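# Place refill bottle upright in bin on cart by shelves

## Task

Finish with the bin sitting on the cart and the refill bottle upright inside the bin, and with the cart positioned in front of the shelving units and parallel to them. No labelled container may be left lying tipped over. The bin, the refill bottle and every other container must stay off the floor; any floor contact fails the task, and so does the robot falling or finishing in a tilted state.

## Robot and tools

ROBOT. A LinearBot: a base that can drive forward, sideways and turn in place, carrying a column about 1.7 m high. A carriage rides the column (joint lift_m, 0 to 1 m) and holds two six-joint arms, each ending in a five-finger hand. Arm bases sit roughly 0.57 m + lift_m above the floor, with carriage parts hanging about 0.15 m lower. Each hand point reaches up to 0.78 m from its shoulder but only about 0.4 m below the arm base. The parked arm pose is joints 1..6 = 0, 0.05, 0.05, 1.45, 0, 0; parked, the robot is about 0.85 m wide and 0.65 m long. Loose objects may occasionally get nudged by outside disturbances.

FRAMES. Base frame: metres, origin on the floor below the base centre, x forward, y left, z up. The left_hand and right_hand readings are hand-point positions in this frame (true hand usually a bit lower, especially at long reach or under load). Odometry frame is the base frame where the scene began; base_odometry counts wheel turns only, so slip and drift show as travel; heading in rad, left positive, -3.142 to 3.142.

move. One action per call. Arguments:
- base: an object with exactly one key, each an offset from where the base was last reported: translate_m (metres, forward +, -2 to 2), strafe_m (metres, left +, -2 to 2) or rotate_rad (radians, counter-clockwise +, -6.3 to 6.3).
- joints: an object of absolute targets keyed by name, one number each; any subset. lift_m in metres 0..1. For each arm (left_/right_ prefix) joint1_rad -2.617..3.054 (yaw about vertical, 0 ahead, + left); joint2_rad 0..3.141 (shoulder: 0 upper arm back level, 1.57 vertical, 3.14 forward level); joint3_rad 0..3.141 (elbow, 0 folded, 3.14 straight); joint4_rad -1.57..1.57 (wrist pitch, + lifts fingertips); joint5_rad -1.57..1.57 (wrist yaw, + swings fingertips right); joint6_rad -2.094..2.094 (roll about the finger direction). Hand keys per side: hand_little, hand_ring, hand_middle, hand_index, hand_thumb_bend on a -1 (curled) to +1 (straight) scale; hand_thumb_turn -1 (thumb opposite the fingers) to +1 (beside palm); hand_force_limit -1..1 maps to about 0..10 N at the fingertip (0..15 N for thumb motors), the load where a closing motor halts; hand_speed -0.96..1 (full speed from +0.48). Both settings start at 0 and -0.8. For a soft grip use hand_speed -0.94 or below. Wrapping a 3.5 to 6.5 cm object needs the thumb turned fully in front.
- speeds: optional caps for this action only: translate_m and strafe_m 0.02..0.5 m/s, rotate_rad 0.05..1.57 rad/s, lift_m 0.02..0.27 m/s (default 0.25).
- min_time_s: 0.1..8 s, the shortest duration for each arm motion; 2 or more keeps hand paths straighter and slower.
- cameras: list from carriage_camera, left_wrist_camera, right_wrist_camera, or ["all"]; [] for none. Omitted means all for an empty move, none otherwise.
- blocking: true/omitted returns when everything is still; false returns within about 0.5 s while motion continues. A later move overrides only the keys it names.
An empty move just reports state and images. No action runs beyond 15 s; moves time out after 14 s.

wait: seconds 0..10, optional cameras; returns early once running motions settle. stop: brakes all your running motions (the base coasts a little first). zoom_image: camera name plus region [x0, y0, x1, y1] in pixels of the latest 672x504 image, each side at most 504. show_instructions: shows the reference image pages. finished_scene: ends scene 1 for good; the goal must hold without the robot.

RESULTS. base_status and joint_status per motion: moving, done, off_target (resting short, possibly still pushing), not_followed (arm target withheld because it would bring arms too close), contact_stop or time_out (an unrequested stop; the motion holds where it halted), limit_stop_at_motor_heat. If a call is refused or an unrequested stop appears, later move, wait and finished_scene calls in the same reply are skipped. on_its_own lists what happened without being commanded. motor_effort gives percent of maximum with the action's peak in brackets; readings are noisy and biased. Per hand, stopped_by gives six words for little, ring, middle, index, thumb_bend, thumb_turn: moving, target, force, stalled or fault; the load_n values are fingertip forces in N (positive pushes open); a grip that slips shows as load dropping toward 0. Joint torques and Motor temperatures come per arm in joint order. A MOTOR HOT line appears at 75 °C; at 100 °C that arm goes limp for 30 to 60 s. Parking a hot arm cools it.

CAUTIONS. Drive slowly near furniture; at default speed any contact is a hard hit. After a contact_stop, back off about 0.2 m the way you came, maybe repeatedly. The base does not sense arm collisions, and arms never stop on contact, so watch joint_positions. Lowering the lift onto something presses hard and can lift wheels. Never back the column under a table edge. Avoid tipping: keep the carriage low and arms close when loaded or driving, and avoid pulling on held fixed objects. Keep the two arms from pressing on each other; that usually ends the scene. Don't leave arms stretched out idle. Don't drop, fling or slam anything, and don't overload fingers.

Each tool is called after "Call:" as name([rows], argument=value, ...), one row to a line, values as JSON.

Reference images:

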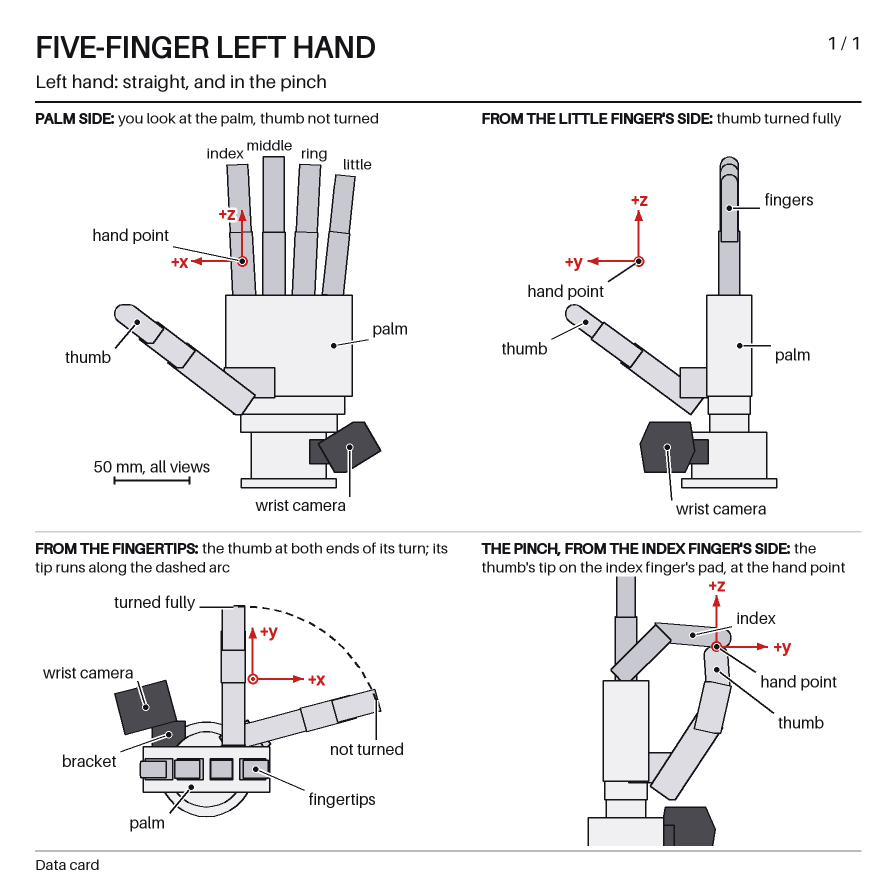

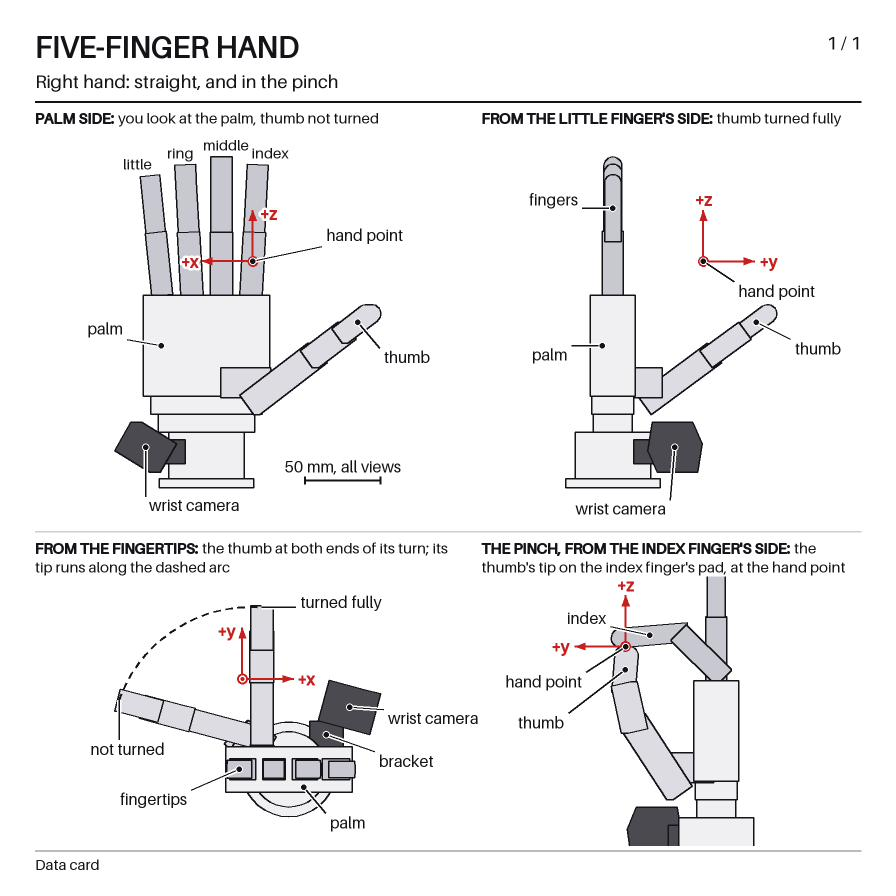

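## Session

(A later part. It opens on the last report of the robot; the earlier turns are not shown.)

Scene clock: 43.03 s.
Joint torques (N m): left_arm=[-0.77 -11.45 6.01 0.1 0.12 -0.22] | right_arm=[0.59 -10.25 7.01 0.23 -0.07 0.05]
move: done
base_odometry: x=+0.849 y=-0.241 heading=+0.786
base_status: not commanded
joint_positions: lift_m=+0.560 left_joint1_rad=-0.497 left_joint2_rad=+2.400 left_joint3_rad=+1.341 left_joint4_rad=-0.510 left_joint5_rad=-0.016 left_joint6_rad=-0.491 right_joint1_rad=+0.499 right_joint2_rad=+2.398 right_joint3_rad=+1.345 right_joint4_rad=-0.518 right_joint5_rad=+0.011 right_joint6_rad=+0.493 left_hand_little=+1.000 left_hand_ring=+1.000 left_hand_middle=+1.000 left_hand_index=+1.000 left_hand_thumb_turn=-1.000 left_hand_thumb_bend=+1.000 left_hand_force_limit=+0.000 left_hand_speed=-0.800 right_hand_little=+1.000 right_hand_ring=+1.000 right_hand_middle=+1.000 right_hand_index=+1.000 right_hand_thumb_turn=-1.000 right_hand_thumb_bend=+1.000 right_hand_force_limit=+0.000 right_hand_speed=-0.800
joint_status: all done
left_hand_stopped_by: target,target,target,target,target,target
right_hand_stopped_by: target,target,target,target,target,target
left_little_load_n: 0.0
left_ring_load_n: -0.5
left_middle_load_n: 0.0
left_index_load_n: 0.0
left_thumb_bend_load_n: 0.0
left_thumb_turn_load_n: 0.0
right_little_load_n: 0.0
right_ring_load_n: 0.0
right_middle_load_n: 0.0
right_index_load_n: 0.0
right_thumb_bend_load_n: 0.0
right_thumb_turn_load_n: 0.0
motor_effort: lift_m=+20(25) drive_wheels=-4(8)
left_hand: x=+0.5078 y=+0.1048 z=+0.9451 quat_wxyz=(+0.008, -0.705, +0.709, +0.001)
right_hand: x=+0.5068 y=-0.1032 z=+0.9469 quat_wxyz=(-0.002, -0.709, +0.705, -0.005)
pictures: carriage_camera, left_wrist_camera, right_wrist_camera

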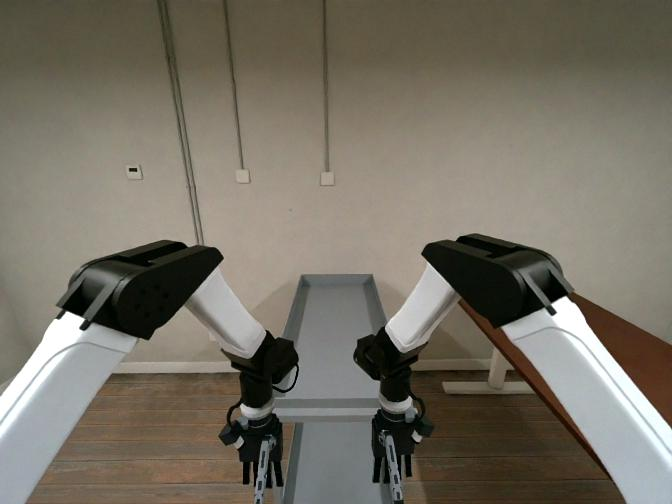

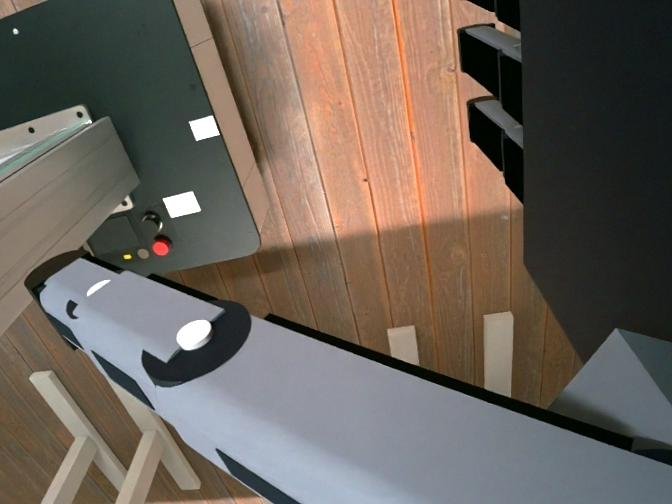

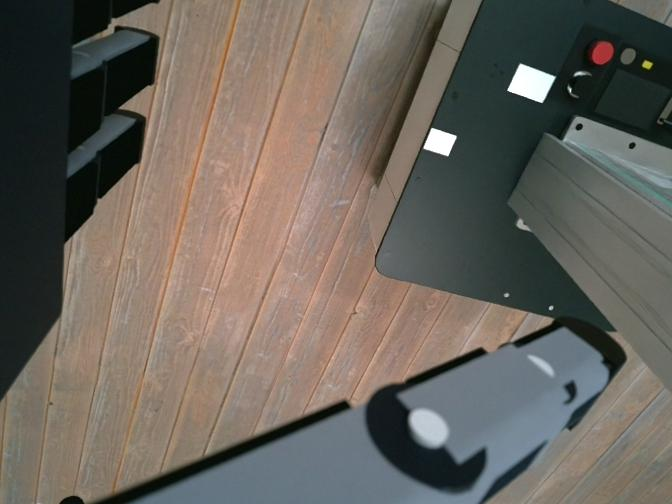

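Call:
move(base={"translate_m": 0.165}, speeds={"translate_m": 0.12}, cameras=["all"])

Call:
zoom_image(camera="carriage_camera", region=[200, 350, 460, 504])

Scene clock: 45.53 s.
Joint torques (N m): left_arm=[-0.55 -11.3 5.37 0.1 0.1 -0.26] | right_arm=[0.47 -10.33 6.58 0.28 -0.07 0.03]
move: done
base_odometry: x=+0.966 y=-0.124 heading=+0.785
base_status: done
joint_positions: lift_m=+0.560 left_joint1_rad=-0.499 left_joint2_rad=+2.400 left_joint3_rad=+1.349 left_joint4_rad=-0.515 left_joint5_rad=-0.013 left_joint6_rad=-0.492 right_joint1_rad=+0.501 right_joint2_rad=+2.398 right_joint3_rad=+1.349 right_joint4_rad=-0.525 right_joint5_rad=+0.010 right_joint6_rad=+0.494 left_hand_little=+1.000 left_hand_ring=+1.000 left_hand_middle=+1.000 left_hand_index=+1.000 left_hand_thumb_turn=-1.000 left_hand_thumb_bend=+1.000 left_hand_force_limit=+0.000 left_hand_speed=-0.800 right_hand_little=+1.000 right_hand_ring=+1.000 right_hand_middle=+1.000 right_hand_index=+1.000 right_hand_thumb_turn=-1.000 right_hand_thumb_bend=+1.000 right_hand_force_limit=+0.000 right_hand_speed=-0.800
joint_status: not commanded
left_hand_stopped_by: target,target,target,target,target,target
right_hand_stopped_by: target,target,target,target,target,target
left_little_load_n: 0.0
left_ring_load_n: 0.0
left_middle_load_n: 0.0
left_index_load_n: 0.0
left_thumb_bend_load_n: 0.0
left_thumb_turn_load_n: 0.0
right_little_load_n: 0.0
right_ring_load_n: 0.0
right_middle_load_n: 0.0
right_index_load_n: 0.0
right_thumb_bend_load_n: 0.0
right_thumb_turn_load_n: 0.0
motor_effort: lift_m=+20(21) drive_wheels=-4(13)
left_hand: x=+0.5087 y=+0.1029 z=+0.9464 quat_wxyz=(+0.007, -0.705, +0.710, +0.000)
right_hand: x=+0.5065 y=-0.1024 z=+0.9479 quat_wxyz=(-0.003, -0.710, +0.705, -0.004)
pictures: carriage_camera, left_wrist_camera, right_wrist_camera

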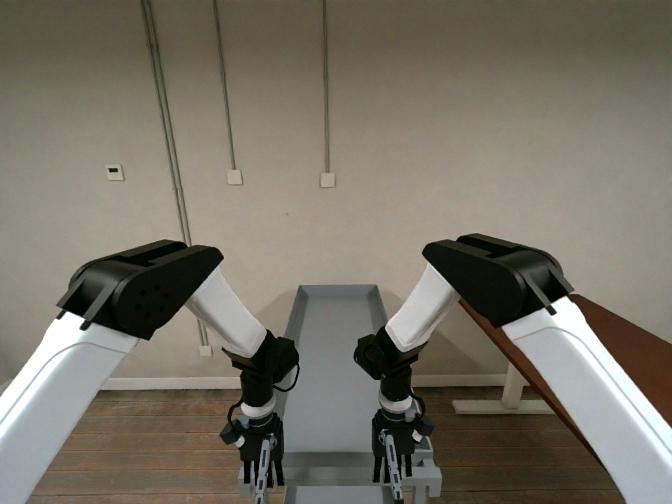

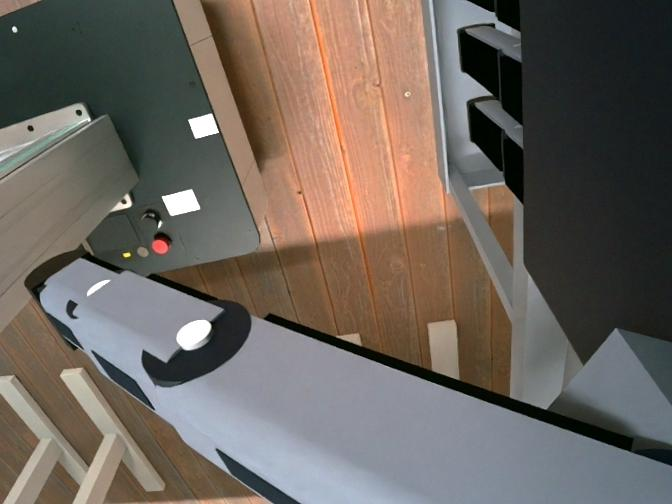

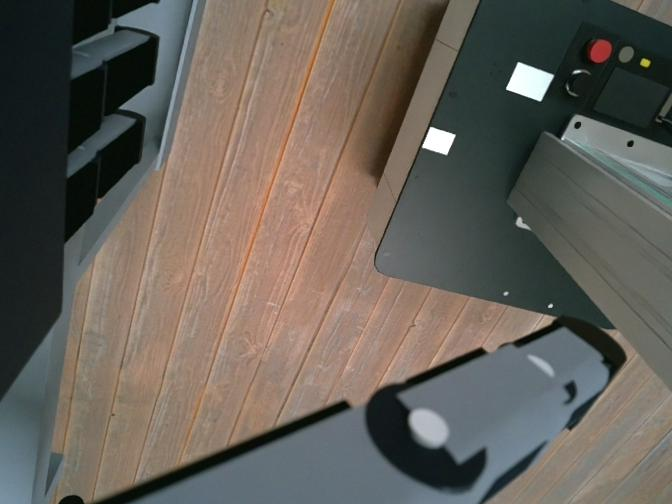

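Scaled by 1.938 from the camera's image (finer frame: 960x720).

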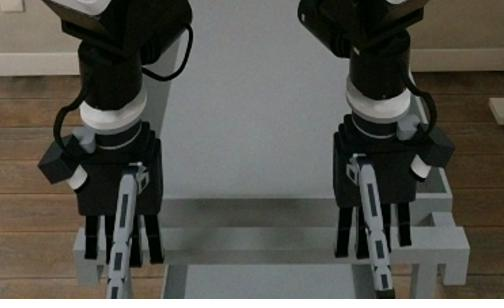

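Call:
move(base={"translate_m": 0.06}, speeds={"translate_m": 0.1}, cameras=["all"])

Call:
zoom_image(camera="carriage_camera", region=[200, 380, 460, 504])

Call:
zoom_image(camera="left_wrist_camera", region=[336, 0, 672, 252])

Scene clock: 47.53 s.
Joint torques (N m): left_arm=[-0.53 -11.52 5.42 0.15 0.11 -0.23] | right_arm=[0.4 -10.26 6.53 0.3 -0.05 0.04]
Motor temperatures (°C): left_arm=[32 43 45 44 36 33] | right_arm=[28 45 44 43 30 30]
move: done
base_odometry: x=+1.009 y=-0.082 heading=+0.785
base_status: done
joint_positions: lift_m=+0.560 left_joint1_rad=-0.500 left_joint2_rad=+2.400 left_joint3_rad=+1.349 left_joint4_rad=-0.517 left_joint5_rad=-0.013 left_joint6_rad=-0.492 right_joint1_rad=+0.501 right_joint2_rad=+2.398 right_joint3_rad=+1.349 right_joint4_rad=-0.527 right_joint5_rad=+0.008 right_joint6_rad=+0.494 left_hand_little=+1.000 left_hand_ring=+1.000 left_hand_middle=+1.000 left_hand_index=+1.000 left_hand_thumb_turn=-1.000 left_hand_thumb_bend=+1.000 left_hand_force_limit=+0.000 left_hand_speed=-0.800 right_hand_little=+1.000 right_hand_ring=+1.000 right_hand_middle=+1.000 right_hand_index=+1.000 right_hand_thumb_turn=-1.000 right_hand_thumb_bend=+1.000 right_hand_force_limit=+0.000 right_hand_speed=-0.800
joint_status: not commanded
left_hand_stopped_by: target,target,target,target,target,target
right_hand_stopped_by: target,target,target,target,target,target
left_little_load_n: 0.0
left_ring_load_n: 0.0
left_middle_load_n: 0.0
left_index_load_n: 0.0
left_thumb_bend_load_n: 0.0
left_thumb_turn_load_n: 0.0
right_little_load_n: 0.0
right_ring_load_n: 0.0
right_middle_load_n: 0.0
right_index_load_n: 0.0
right_thumb_bend_load_n: 0.0
right_thumb_turn_load_n: 0.0
motor_effort: lift_m=+21(21) drive_wheels=-2(15)
left_hand: x=+0.5081 y=+0.1027 z=+0.9465 quat_wxyz=(+0.006, -0.704, +0.710, +0.001)
right_hand: x=+0.5058 y=-0.1023 z=+0.9480 quat_wxyz=(-0.004, -0.710, +0.705, -0.003)
pictures: carriage_camera, left_wrist_camera, right_wrist_camera

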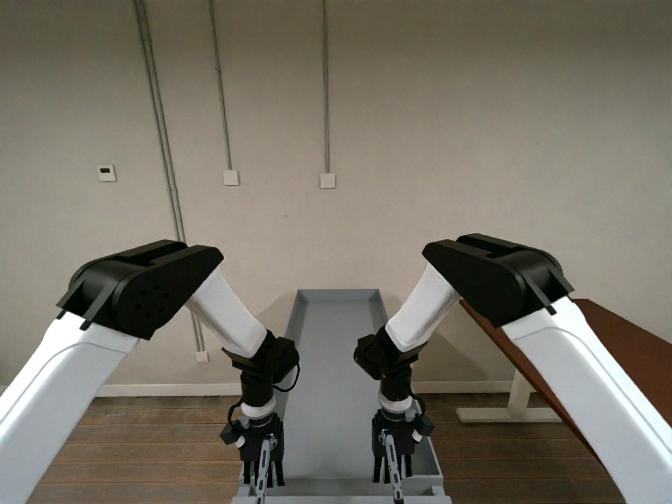

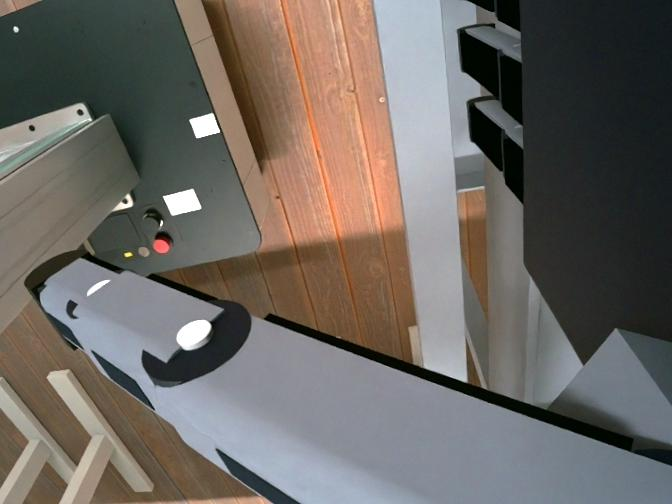

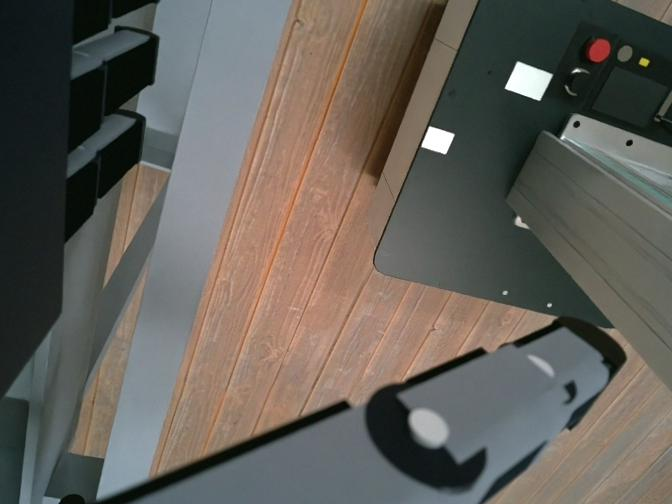

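Scaled by 1.938 from the camera's image (finer frame: 960x720).

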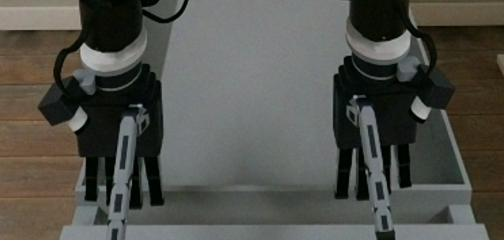

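Scaled by 1.500 from the camera's image (finer frame: 960x720).

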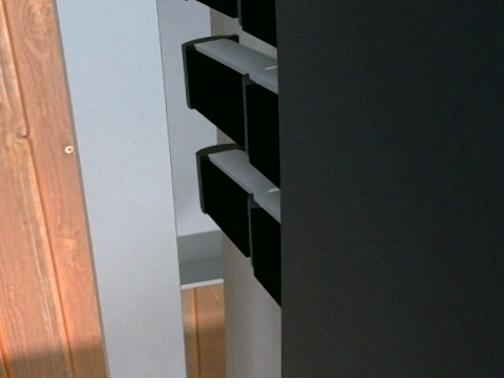

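Call:
move(base={"strafe_m": -0.026}, speeds={"strafe_m": 0.1}, joints={"left_joint1_rad": -0.55, "left_joint6_rad": -0.55, "right_joint1_rad": 0.55, "right_joint6_rad": 0.55}, min_time_s=1, cameras=["all"])

Call:
zoom_image(camera="carriage_camera", region=[200, 380, 460, 504])

Scene clock: 49.70 s.
Joint torques (N m): left_arm=[-0.68 -11.38 5.39 0.12 0.09 -0.21] | right_arm=[0.29 -10.29 6.53 0.29 -0.05 0.01]
move: done
base_odometry: x=+1.027 y=-0.100 heading=+0.785
base_status: done
joint_positions: lift_m=+0.560 left_joint1_rad=-0.545 left_joint2_rad=+2.400 left_joint3_rad=+1.349 left_joint4_rad=-0.517 left_joint5_rad=-0.011 left_joint6_rad=-0.538 right_joint1_rad=+0.548 right_joint2_rad=+2.398 right_joint3_rad=+1.349 right_joint4_rad=-0.527 right_joint5_rad=+0.007 right_joint6_rad=+0.541 left_hand_little=+1.000 left_hand_ring=+1.000 left_hand_middle=+1.000 left_hand_index=+1.000 left_hand_thumb_turn=-1.000 left_hand_thumb_bend=+1.000 left_hand_force_limit=+0.000 left_hand_speed=-0.800 right_hand_little=+1.000 right_hand_ring=+1.000 right_hand_middle=+1.000 right_hand_index=+1.000 right_hand_thumb_turn=-1.000 right_hand_thumb_bend=+1.000 right_hand_force_limit=+0.000 right_hand_speed=-0.800
joint_status: all done
left_hand_stopped_by: target,target,target,target,target,target
right_hand_stopped_by: target,target,target,target,target,target
left_little_load_n: 0.0
left_ring_load_n: -0.5
left_middle_load_n: -0.5
left_index_load_n: 0.0
left_thumb_bend_load_n: 0.0
left_thumb_turn_load_n: 0.0
right_little_load_n: 0.0
right_ring_load_n: 0.0
right_middle_load_n: 0.0
right_index_load_n: 0.0
right_thumb_bend_load_n: 0.0
right_thumb_turn_load_n: -0.5
motor_effort: lift_m=+20(21) drive_wheels=-3(11)
left_hand: x=+0.4994 y=+0.0871 z=+0.9465 quat_wxyz=(+0.006, -0.705, +0.709, +0.000)
right_hand: x=+0.4967 y=-0.0864 z=+0.9480 quat_wxyz=(-0.003, -0.710, +0.705, -0.003)
pictures: carriage_camera, left_wrist_camera, right_wrist_camera

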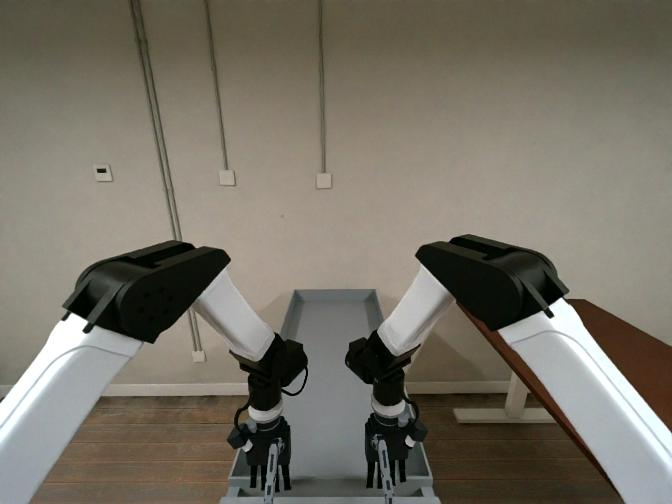

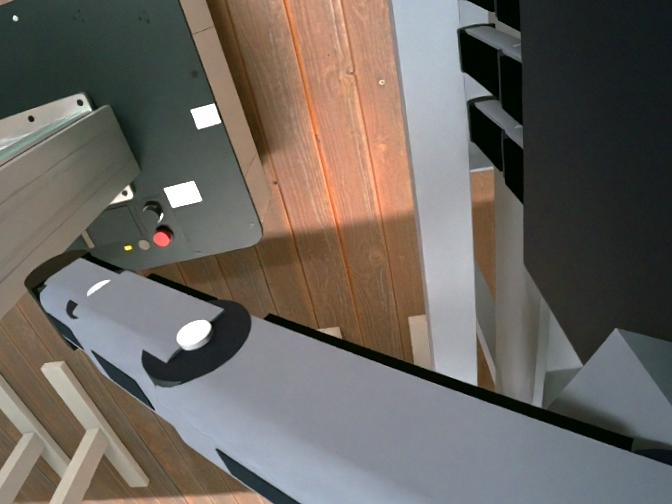

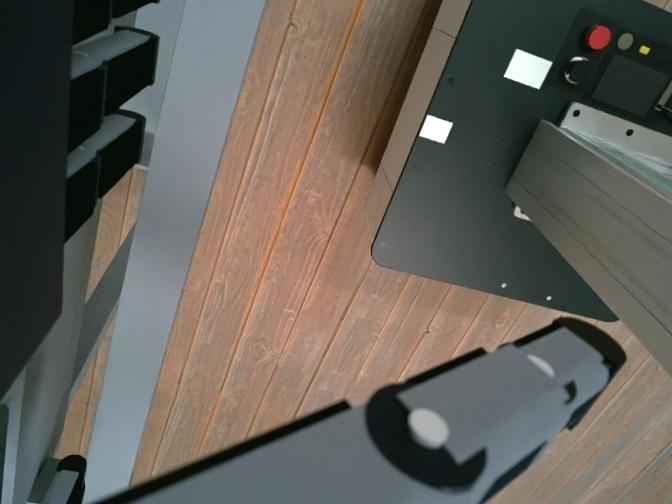

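Scaled by 1.938 from the camera's image (finer frame: 960x720).

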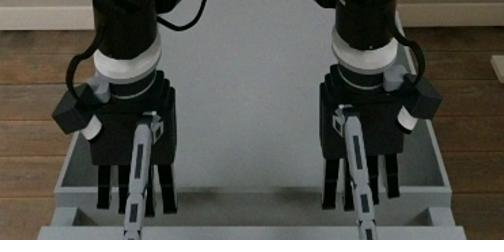

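Call:
move(base={"translate_m": 0.022}, speeds={"translate_m": 0.06}, cameras=["all"])

Call:
zoom_image(camera="carriage_camera", region=[220, 400, 440, 504])

Call:
zoom_image(camera="left_wrist_camera", region=[336, 0, 672, 252])

Call:
zoom_image(camera="right_wrist_camera", region=[0, 0, 336, 252])

Scene clock: 51.00 s.
Joint torques (N m): left_arm=[-0.7 -11.47 5.49 0.11 0.08 -0.23] | right_arm=[0.28 -10.32 6.57 0.33 -0.05 0.03]
move: done
base_odometry: x=+1.043 y=-0.085 heading=+0.785
base_status: done
joint_positions: lift_m=+0.560 left_joint1_rad=-0.545 left_joint2_rad=+2.400 left_joint3_rad=+1.349 left_joint4_rad=-0.519 left_joint5_rad=-0.011 left_joint6_rad=-0.539 right_joint1_rad=+0.548 right_joint2_rad=+2.398 right_joint3_rad=+1.349 right_joint4_rad=-0.528 right_joint5_rad=+0.007 right_joint6_rad=+0.541 left_hand_little=+1.000 left_hand_ring=+1.000 left_hand_middle=+1.000 left_hand_index=+1.000 left_hand_thumb_turn=-1.000 left_hand_thumb_bend=+1.000 left_hand_force_limit=+0.000 left_hand_speed=-0.800 right_hand_little=+1.000 right_hand_ring=+1.000 right_hand_middle=+1.000 right_hand_index=+1.000 right_hand_thumb_turn=-1.000 right_hand_thumb_bend=+1.000 right_hand_force_limit=+0.000 right_hand_speed=-0.800
joint_status: not commanded
left_hand_stopped_by: target,target,target,target,target,target
right_hand_stopped_by: target,target,target,target,target,target
left_little_load_n: 0.0
left_ring_load_n: -0.5
left_middle_load_n: 0.0
left_index_load_n: 0.0
left_thumb_bend_load_n: 0.0
left_thumb_turn_load_n: 0.0
right_little_load_n: 0.0
right_ring_load_n: 0.0
right_middle_load_n: 0.0
right_index_load_n: 0.0
right_thumb_bend_load_n: 0.0
right_thumb_turn_load_n: 0.0
motor_effort: lift_m=+20(21) drive_wheels=-4(11)
left_hand: x=+0.4989 y=+0.0874 z=+0.9466 quat_wxyz=(+0.005, -0.705, +0.709, +0.001)
right_hand: x=+0.4966 y=-0.0863 z=+0.9481 quat_wxyz=(-0.003, -0.710, +0.705, -0.003)
pictures: carriage_camera, left_wrist_camera, right_wrist_camera

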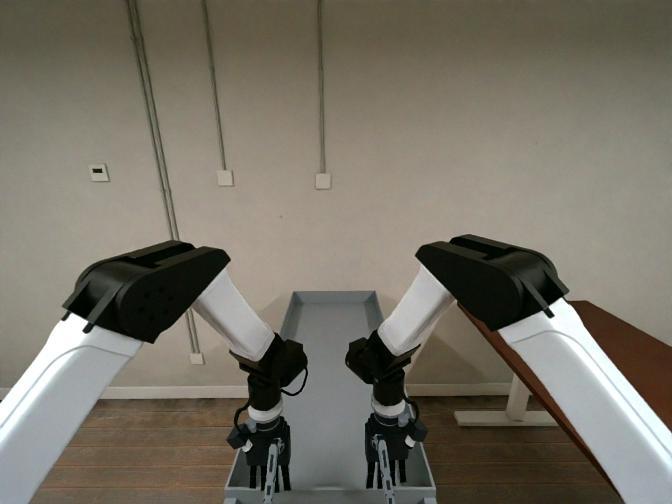

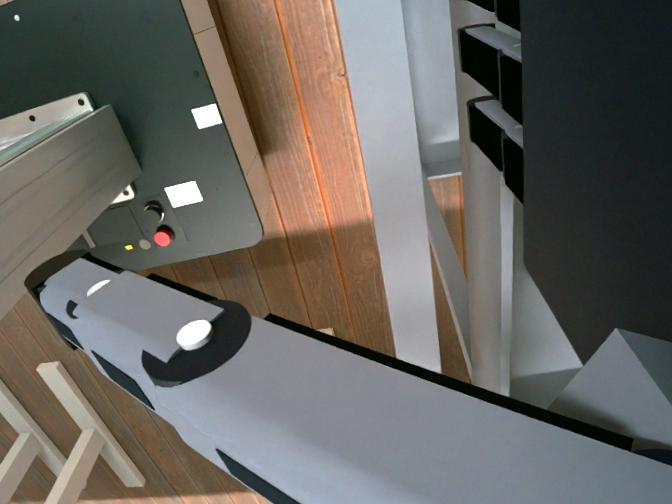

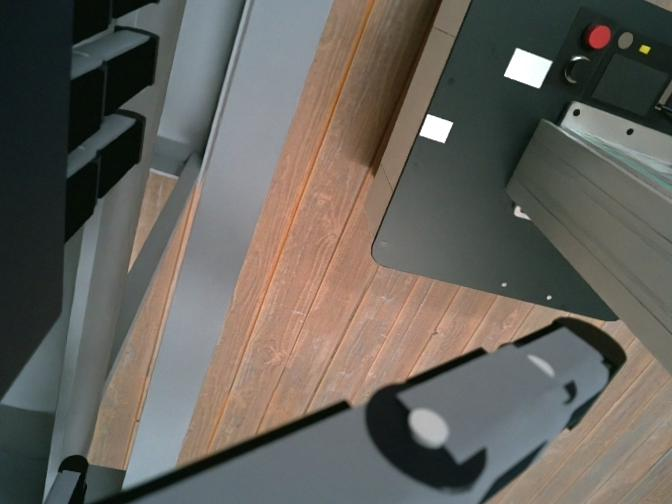

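Scaled by 2.291 from the camera's image (finer frame: 960x720).

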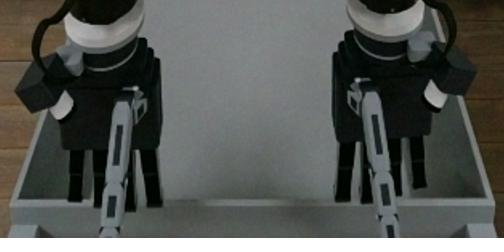

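Scaled by 1.500 from the camera's image (finer frame: 960x720).

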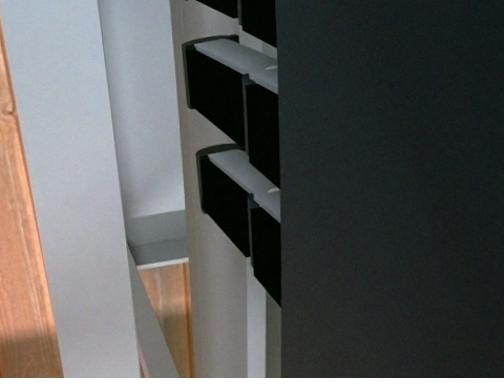

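Scaled by 1.500 from the camera's image (finer frame: 960x720).

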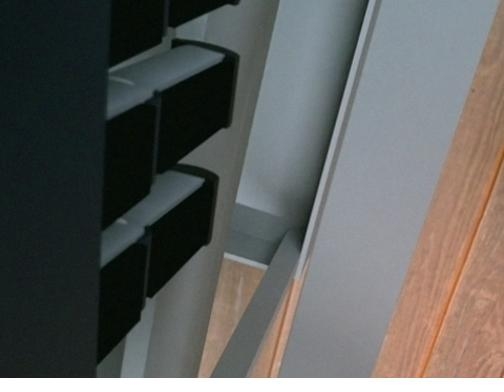

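Call:
move(joints={"lift_m": 0.49}, speeds={"lift_m": 0.05}, cameras=["all"])

Call:
zoom_image(camera="left_wrist_camera", region=[336, 0, 672, 252])

Call:
zoom_image(camera="right_wrist_camera", region=[0, 0, 336, 252])

Scene clock: 53.73 s.
Joint torques (N m): left_arm=[-0.68 -11.28 5.39 0.18 0.09 -0.24] | right_arm=[0.21 -10.18 6.32 0.36 0 0]
move: done
base_odometry: x=+1.043 y=-0.085 heading=+0.785
base_status: not commanded
joint_positions: lift_m=+0.490 left_joint1_rad=-0.545 left_joint2_rad=+2.400 left_joint3_rad=+1.350 left_joint4_rad=-0.523 left_joint5_rad=-0.011 left_joint6_rad=-0.539 right_joint1_rad=+0.549 right_joint2_rad=+2.398 right_joint3_rad=+1.352 right_joint4_rad=-0.535 right_joint5_rad=+0.002 right_joint6_rad=+0.544 left_hand_little=+1.000 left_hand_ring=+1.000 left_hand_middle=+1.000 left_hand_index=+1.000 left_hand_thumb_turn=-1.000 left_hand_thumb_bend=+1.000 left_hand_force_limit=+0.000 left_hand_speed=-0.800 right_hand_little=+1.000 right_hand_ring=+1.000 right_hand_middle=+1.000 right_hand_index=+1.000 right_hand_thumb_turn=-1.000 right_hand_thumb_bend=+1.000 right_hand_force_limit=+0.000 right_hand_speed=-0.800
joint_status: all done
left_hand_stopped_by: target,target,target,target,target,target
right_hand_stopped_by: target,target,target,target,target,target
left_little_load_n: 0.0
left_ring_load_n: 0.0
left_middle_load_n: 0.0
left_index_load_n: 0.0
left_thumb_bend_load_n: -0.5
left_thumb_turn_load_n: 0.0
right_little_load_n: 0.0
right_ring_load_n: 0.0
right_middle_load_n: 0.0
right_index_load_n: 0.0
right_thumb_bend_load_n: -0.5
right_thumb_turn_load_n: 0.0
motor_effort: lift_m=+18(19) drive_wheels=-4(8)
left_hand: x=+0.4984 y=+0.0877 z=+0.8772 quat_wxyz=(+0.005, -0.705, +0.709, +0.003)
right_hand: x=+0.4952 y=-0.0855 z=+0.8792 quat_wxyz=(-0.005, -0.709, +0.705, +0.000)
pictures: carriage_camera, left_wrist_camera, right_wrist_camera

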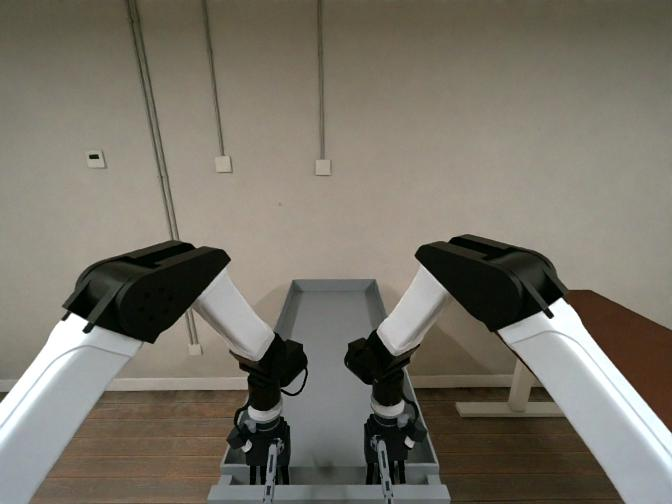

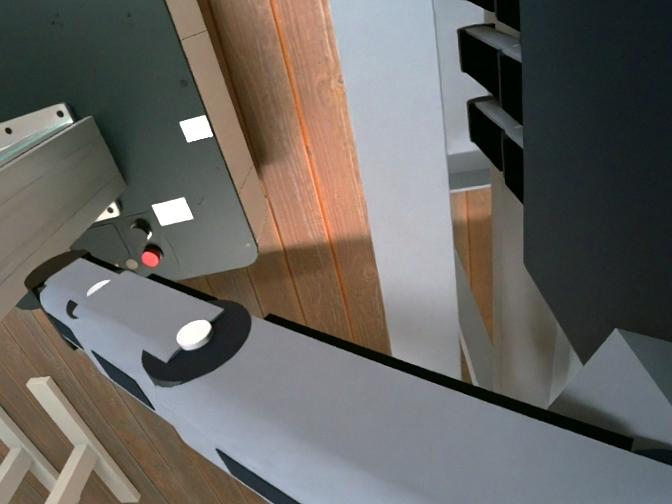

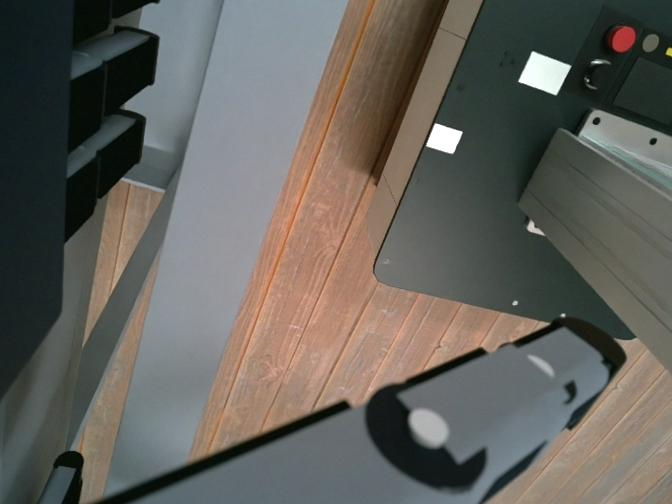

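Scaled by 1.500 from the camera's image (finer frame: 960x720).

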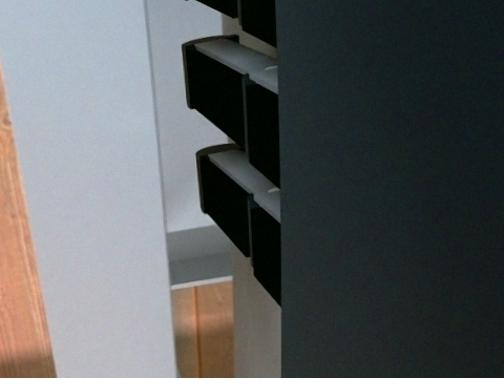

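Scaled by 1.500 from the camera's image (finer frame: 960x720).

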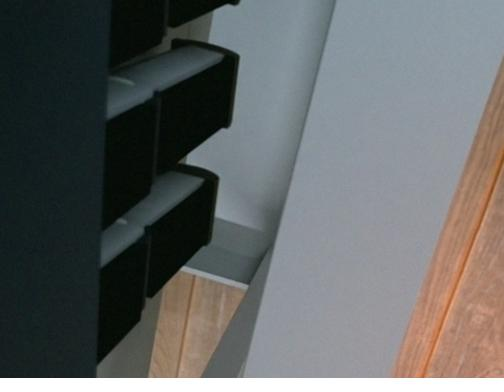

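Call:
move(joints={"lift_m": 0.455}, speeds={"lift_m": 0.04}, cameras=["all"])

Call:
zoom_image(camera="left_wrist_camera", region=[336, 0, 672, 252])

Call:
zoom_image(camera="carriage_camera", region=[220, 400, 440, 504])

Scene clock: 55.17 s.
Joint torques (N m): left_arm=[-0.68 -11.4 5.2 0.17 0.07 -0.22] | right_arm=[0.17 -9.87 5.01 0.69 0.04 -0.07]
move: done
base_odometry: x=+1.043 y=-0.085 heading=+0.785
base_status: not commanded
joint_positions: lift_m=+0.455 left_joint1_rad=-0.545 left_joint2_rad=+2.400 left_joint3_rad=+1.351 left_joint4_rad=-0.524 left_joint5_rad=-0.011 left_joint6_rad=-0.539 right_joint1_rad=+0.550 right_joint2_rad=+2.392 right_joint3_rad=+1.365 right_joint4_rad=-0.566 right_joint5_rad=-0.003 right_joint6_rad=+0.550 left_hand_little=+1.000 left_hand_ring=+1.000 left_hand_middle=+1.000 left_hand_index=+1.000 left_hand_thumb_turn=-1.000 left_hand_thumb_bend=+1.000 left_hand_force_limit=+0.000 left_hand_speed=-0.800 right_hand_little=+1.000 right_hand_ring=+1.000 right_hand_middle=+1.000 right_hand_index=+1.000 right_hand_thumb_turn=-1.000 right_hand_thumb_bend=+1.000 right_hand_force_limit=+0.000 right_hand_speed=-0.800
joint_status: all done
left_hand_stopped_by: target,target,target,target,target,target
right_hand_stopped_by: target,target,target,target,target,target
left_little_load_n: 0.0
left_ring_load_n: 0.0
left_middle_load_n: 0.5
left_index_load_n: 0.0
left_thumb_bend_load_n: 0.0
left_thumb_turn_load_n: 0.0
right_little_load_n: 0.0
right_ring_load_n: 0.0
right_middle_load_n: 0.0
right_index_load_n: 0.0
right_thumb_bend_load_n: 0.0
right_thumb_turn_load_n: 0.0
motor_effort: lift_m=+18(18) drive_wheels=+7(8)
left_hand: x=+0.4987 y=+0.0875 z=+0.8425 quat_wxyz=(+0.005, -0.705, +0.709, +0.003)
right_hand: x=+0.4940 y=-0.0844 z=+0.8496 quat_wxyz=(-0.010, -0.707, +0.707, +0.004)
pictures: carriage_camera, left_wrist_camera, right_wrist_camera

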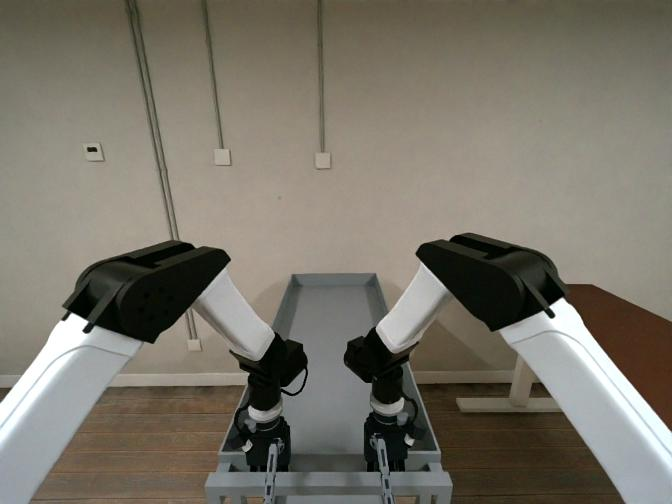

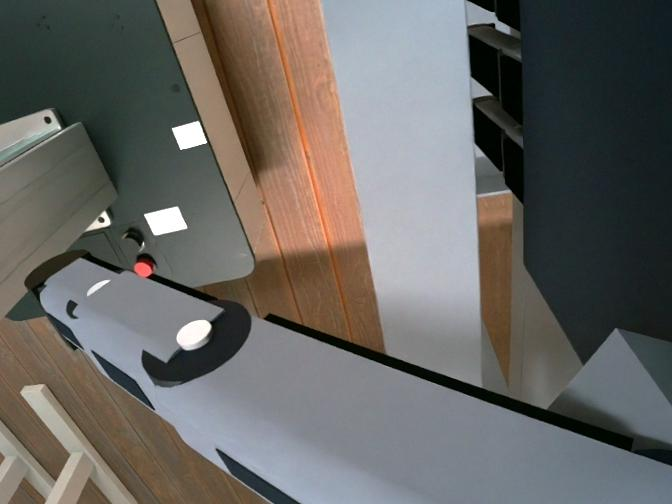

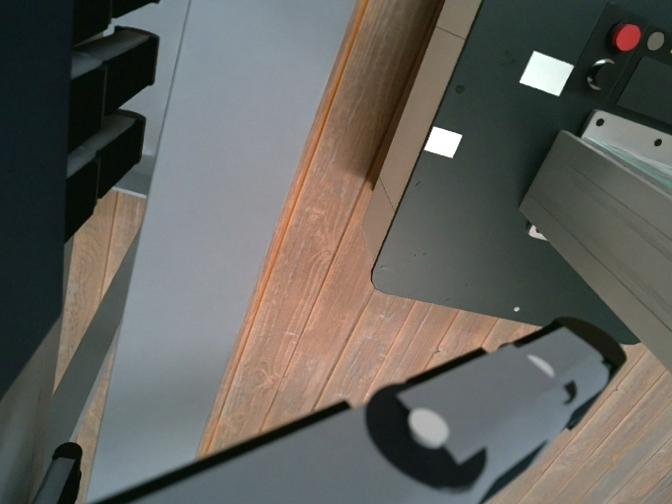

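Scaled by 1.500 from the camera's image (finer frame: 960x720).

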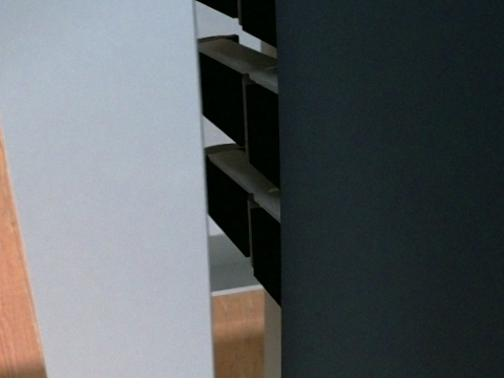

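Scaled by 2.291 from the camera's image (finer frame: 960x720).

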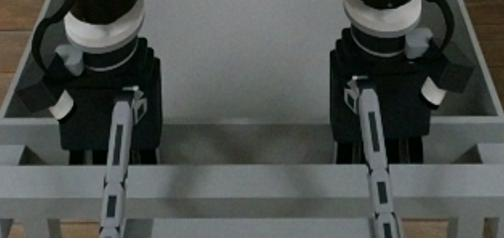

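Call:
move(joints={"lift_m": 0.463, "right_joint3_rad": 1.39, "right_joint2_rad": 2.412, "right_joint4_rad": -0.545}, speeds={"lift_m": 0.04}, min_time_s=1, cameras=[])

Call:
move(joints={"left_hand_force_limit": -0.7, "right_hand_force_limit": -0.7, "left_hand_speed": -0.9, "right_hand_speed": -0.9, "left_hand_little": -0.6, "left_hand_ring": -0.6, "left_hand_middle": -0.6, "left_hand_index": -0.6, "right_hand_little": -0.6, "right_hand_ring": -0.6, "right_hand_middle": -0.6, "right_hand_index": -0.6}, cameras=["all"])

Scene clock: 57.50 s.
Joint torques (N m): left_arm=[-0.7 -11.44 5.01 0.21 0.12 -0.21] | right_arm=[0.17 -9.01 7.5 0.48 0.06 -0.06]
move: done
base_odometry: x=+1.043 y=-0.085 heading=+0.785
base_status: not commanded
joint_positions: lift_m=+0.463 left_joint1_rad=-0.545 left_joint2_rad=+2.400 left_joint3_rad=+1.353 left_joint4_rad=-0.527 left_joint5_rad=-0.011 left_joint6_rad=-0.539 right_joint1_rad=+0.550 right_joint2_rad=+2.394 right_joint3_rad=+1.365 right_joint4_rad=-0.563 right_joint5_rad=-0.004 right_joint6_rad=+0.550 left_hand_little=+1.000 left_hand_ring=+1.000 left_hand_middle=+1.000 left_hand_index=+1.000 left_hand_thumb_turn=-1.000 left_hand_thumb_bend=+1.000 left_hand_force_limit=+0.000 left_hand_speed=-0.800 right_hand_little=+1.000 right_hand_ring=+1.000 right_hand_middle=+1.000 right_hand_index=+1.000 right_hand_thumb_turn=-1.000 right_hand_thumb_bend=+1.000 right_hand_force_limit=+0.000 right_hand_speed=-0.800
joint_status: all done
left_hand_stopped_by: target,target,target,target,target,target
right_hand_stopped_by: target,target,target,target,target,target
left_little_load_n: 0.0
left_ring_load_n: 0.0
left_middle_load_n: -0.5
left_index_load_n: 0.0
left_thumb_bend_load_n: 0.0
left_thumb_turn_load_n: 0.0
right_little_load_n: 0.0
right_ring_load_n: 0.0
right_middle_load_n: 0.0
right_index_load_n: 0.0
right_thumb_bend_load_n: 0.0
right_thumb_turn_load_n: 0.0
motor_effort: lift_m=+20(23) drive_wheels=+4(7)
left_hand: x=+0.4987 y=+0.0875 z=+0.8504 quat_wxyz=(+0.005, -0.705, +0.709, +0.003)
right_hand: x=+0.4944 y=-0.0840 z=+0.8566 quat_wxyz=(-0.009, -0.707, +0.707, +0.005)

Scene clock: 63.40 s.
Joint torques (N m): left_arm=[-0.55 -11.45 5.03 0.15 0.1 -0.21] | right_arm=[0.18 -9.44 6.89 0.39 0.01 -0.08]
move: off_target
base_odometry: x=+1.043 y=-0.085 heading=+0.785
base_status: not commanded
joint_positions: lift_m=+0.463 left_joint1_rad=-0.545 left_joint2_rad=+2.400 left_joint3_rad=+1.353 left_joint4_rad=-0.519 left_joint5_rad=-0.012 left_joint6_rad=-0.542 right_joint1_rad=+0.550 right_joint2_rad=+2.398 right_joint3_rad=+1.372 right_joint4_rad=-0.552 right_joint5_rad=+0.000 right_joint6_rad=+0.552 left_hand_little=+0.442 left_hand_ring=+0.414 left_hand_middle=+0.368 left_hand_index=+0.330 left_hand_thumb_turn=-1.000 left_hand_thumb_bend=+1.000 left_hand_force_limit=-0.700 left_hand_speed=-0.900 right_hand_little=+0.312 right_hand_ring=+0.340 right_hand_middle=+0.368 right_hand_index=+0.405 right_hand_thumb_turn=-1.000 right_hand_thumb_bend=+1.000 right_hand_force_limit=-0.700 right_hand_speed=-0.900
joint_status: left_hand_little off_target (ended at +0.442, target -0.600); left_hand_ring off_target (ended at +0.414, target -0.600); left_hand_middle off_target (ended at +0.368, target -0.600); left_hand_index off_target (ended at +0.330, target -0.600); right_hand_little off_target (ended at +0.312, target -0.600); right_hand_ring off_target (ended at +0.340, target -0.600); right_hand_middle off_target (ended at +0.368, target -0.600); right_hand_index off_target (ended at +0.405, target -0.600); the others done
left_hand_stopped_by: force,force,force,force,target,target
right_hand_stopped_by: force,force,force,force,target,target
left_little_load_n: 0.0
left_ring_load_n: 0.0
left_middle_load_n: 0.5
left_index_load_n: 2.0
left_thumb_bend_load_n: 0.0
left_thumb_turn_load_n: 0.0
right_little_load_n: 2.0
right_ring_load_n: 1.5
right_middle_load_n: 0.5
right_index_load_n: 0.5
right_thumb_bend_load_n: 0.0
right_thumb_turn_load_n: 0.0
motor_effort: lift_m=+21(21) drive_wheels=+7(8)
left_hand: x=+0.5006 y=+0.0864 z=+0.8501 quat_wxyz=(+0.006, -0.706, +0.708, +0.000)
right_hand: x=+0.4987 y=-0.0822 z=+0.8553 quat_wxyz=(-0.004, -0.706, +0.708, +0.001)
pictures: carriage_camera, left_wrist_camera, right_wrist_camera

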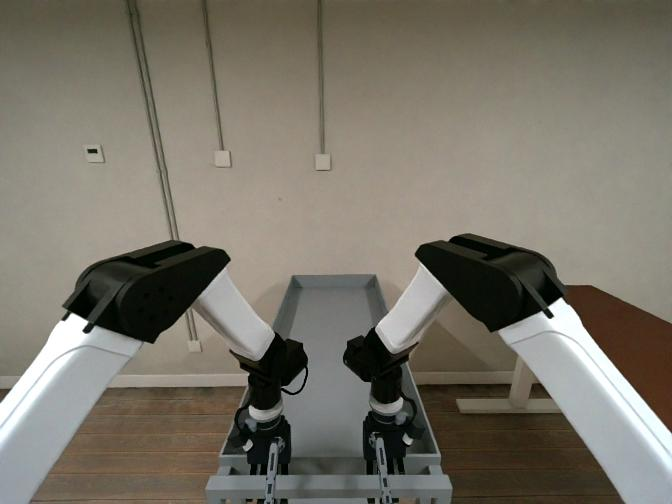

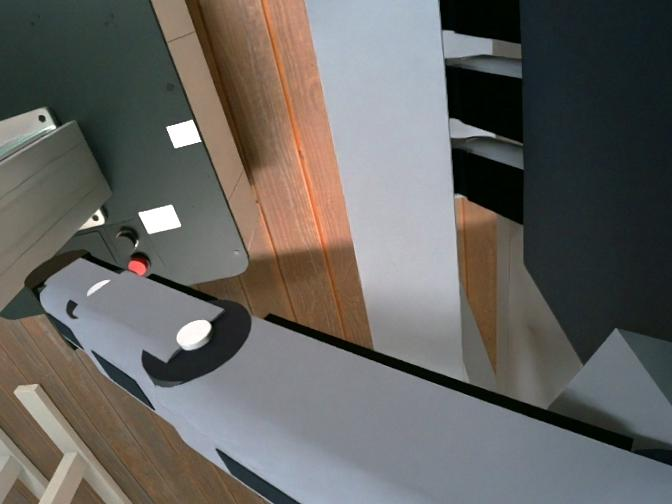

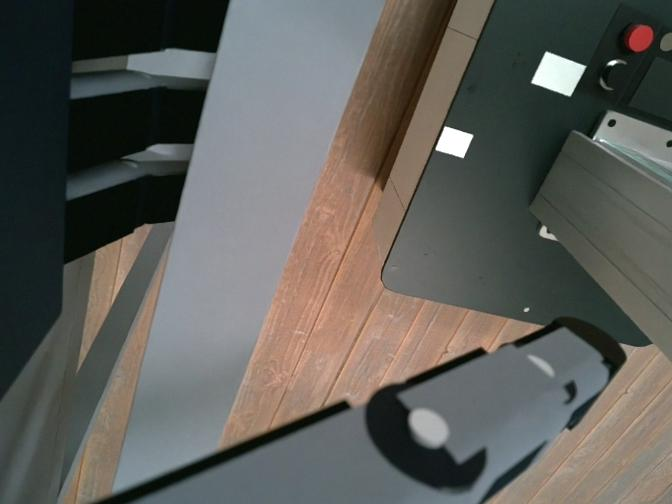

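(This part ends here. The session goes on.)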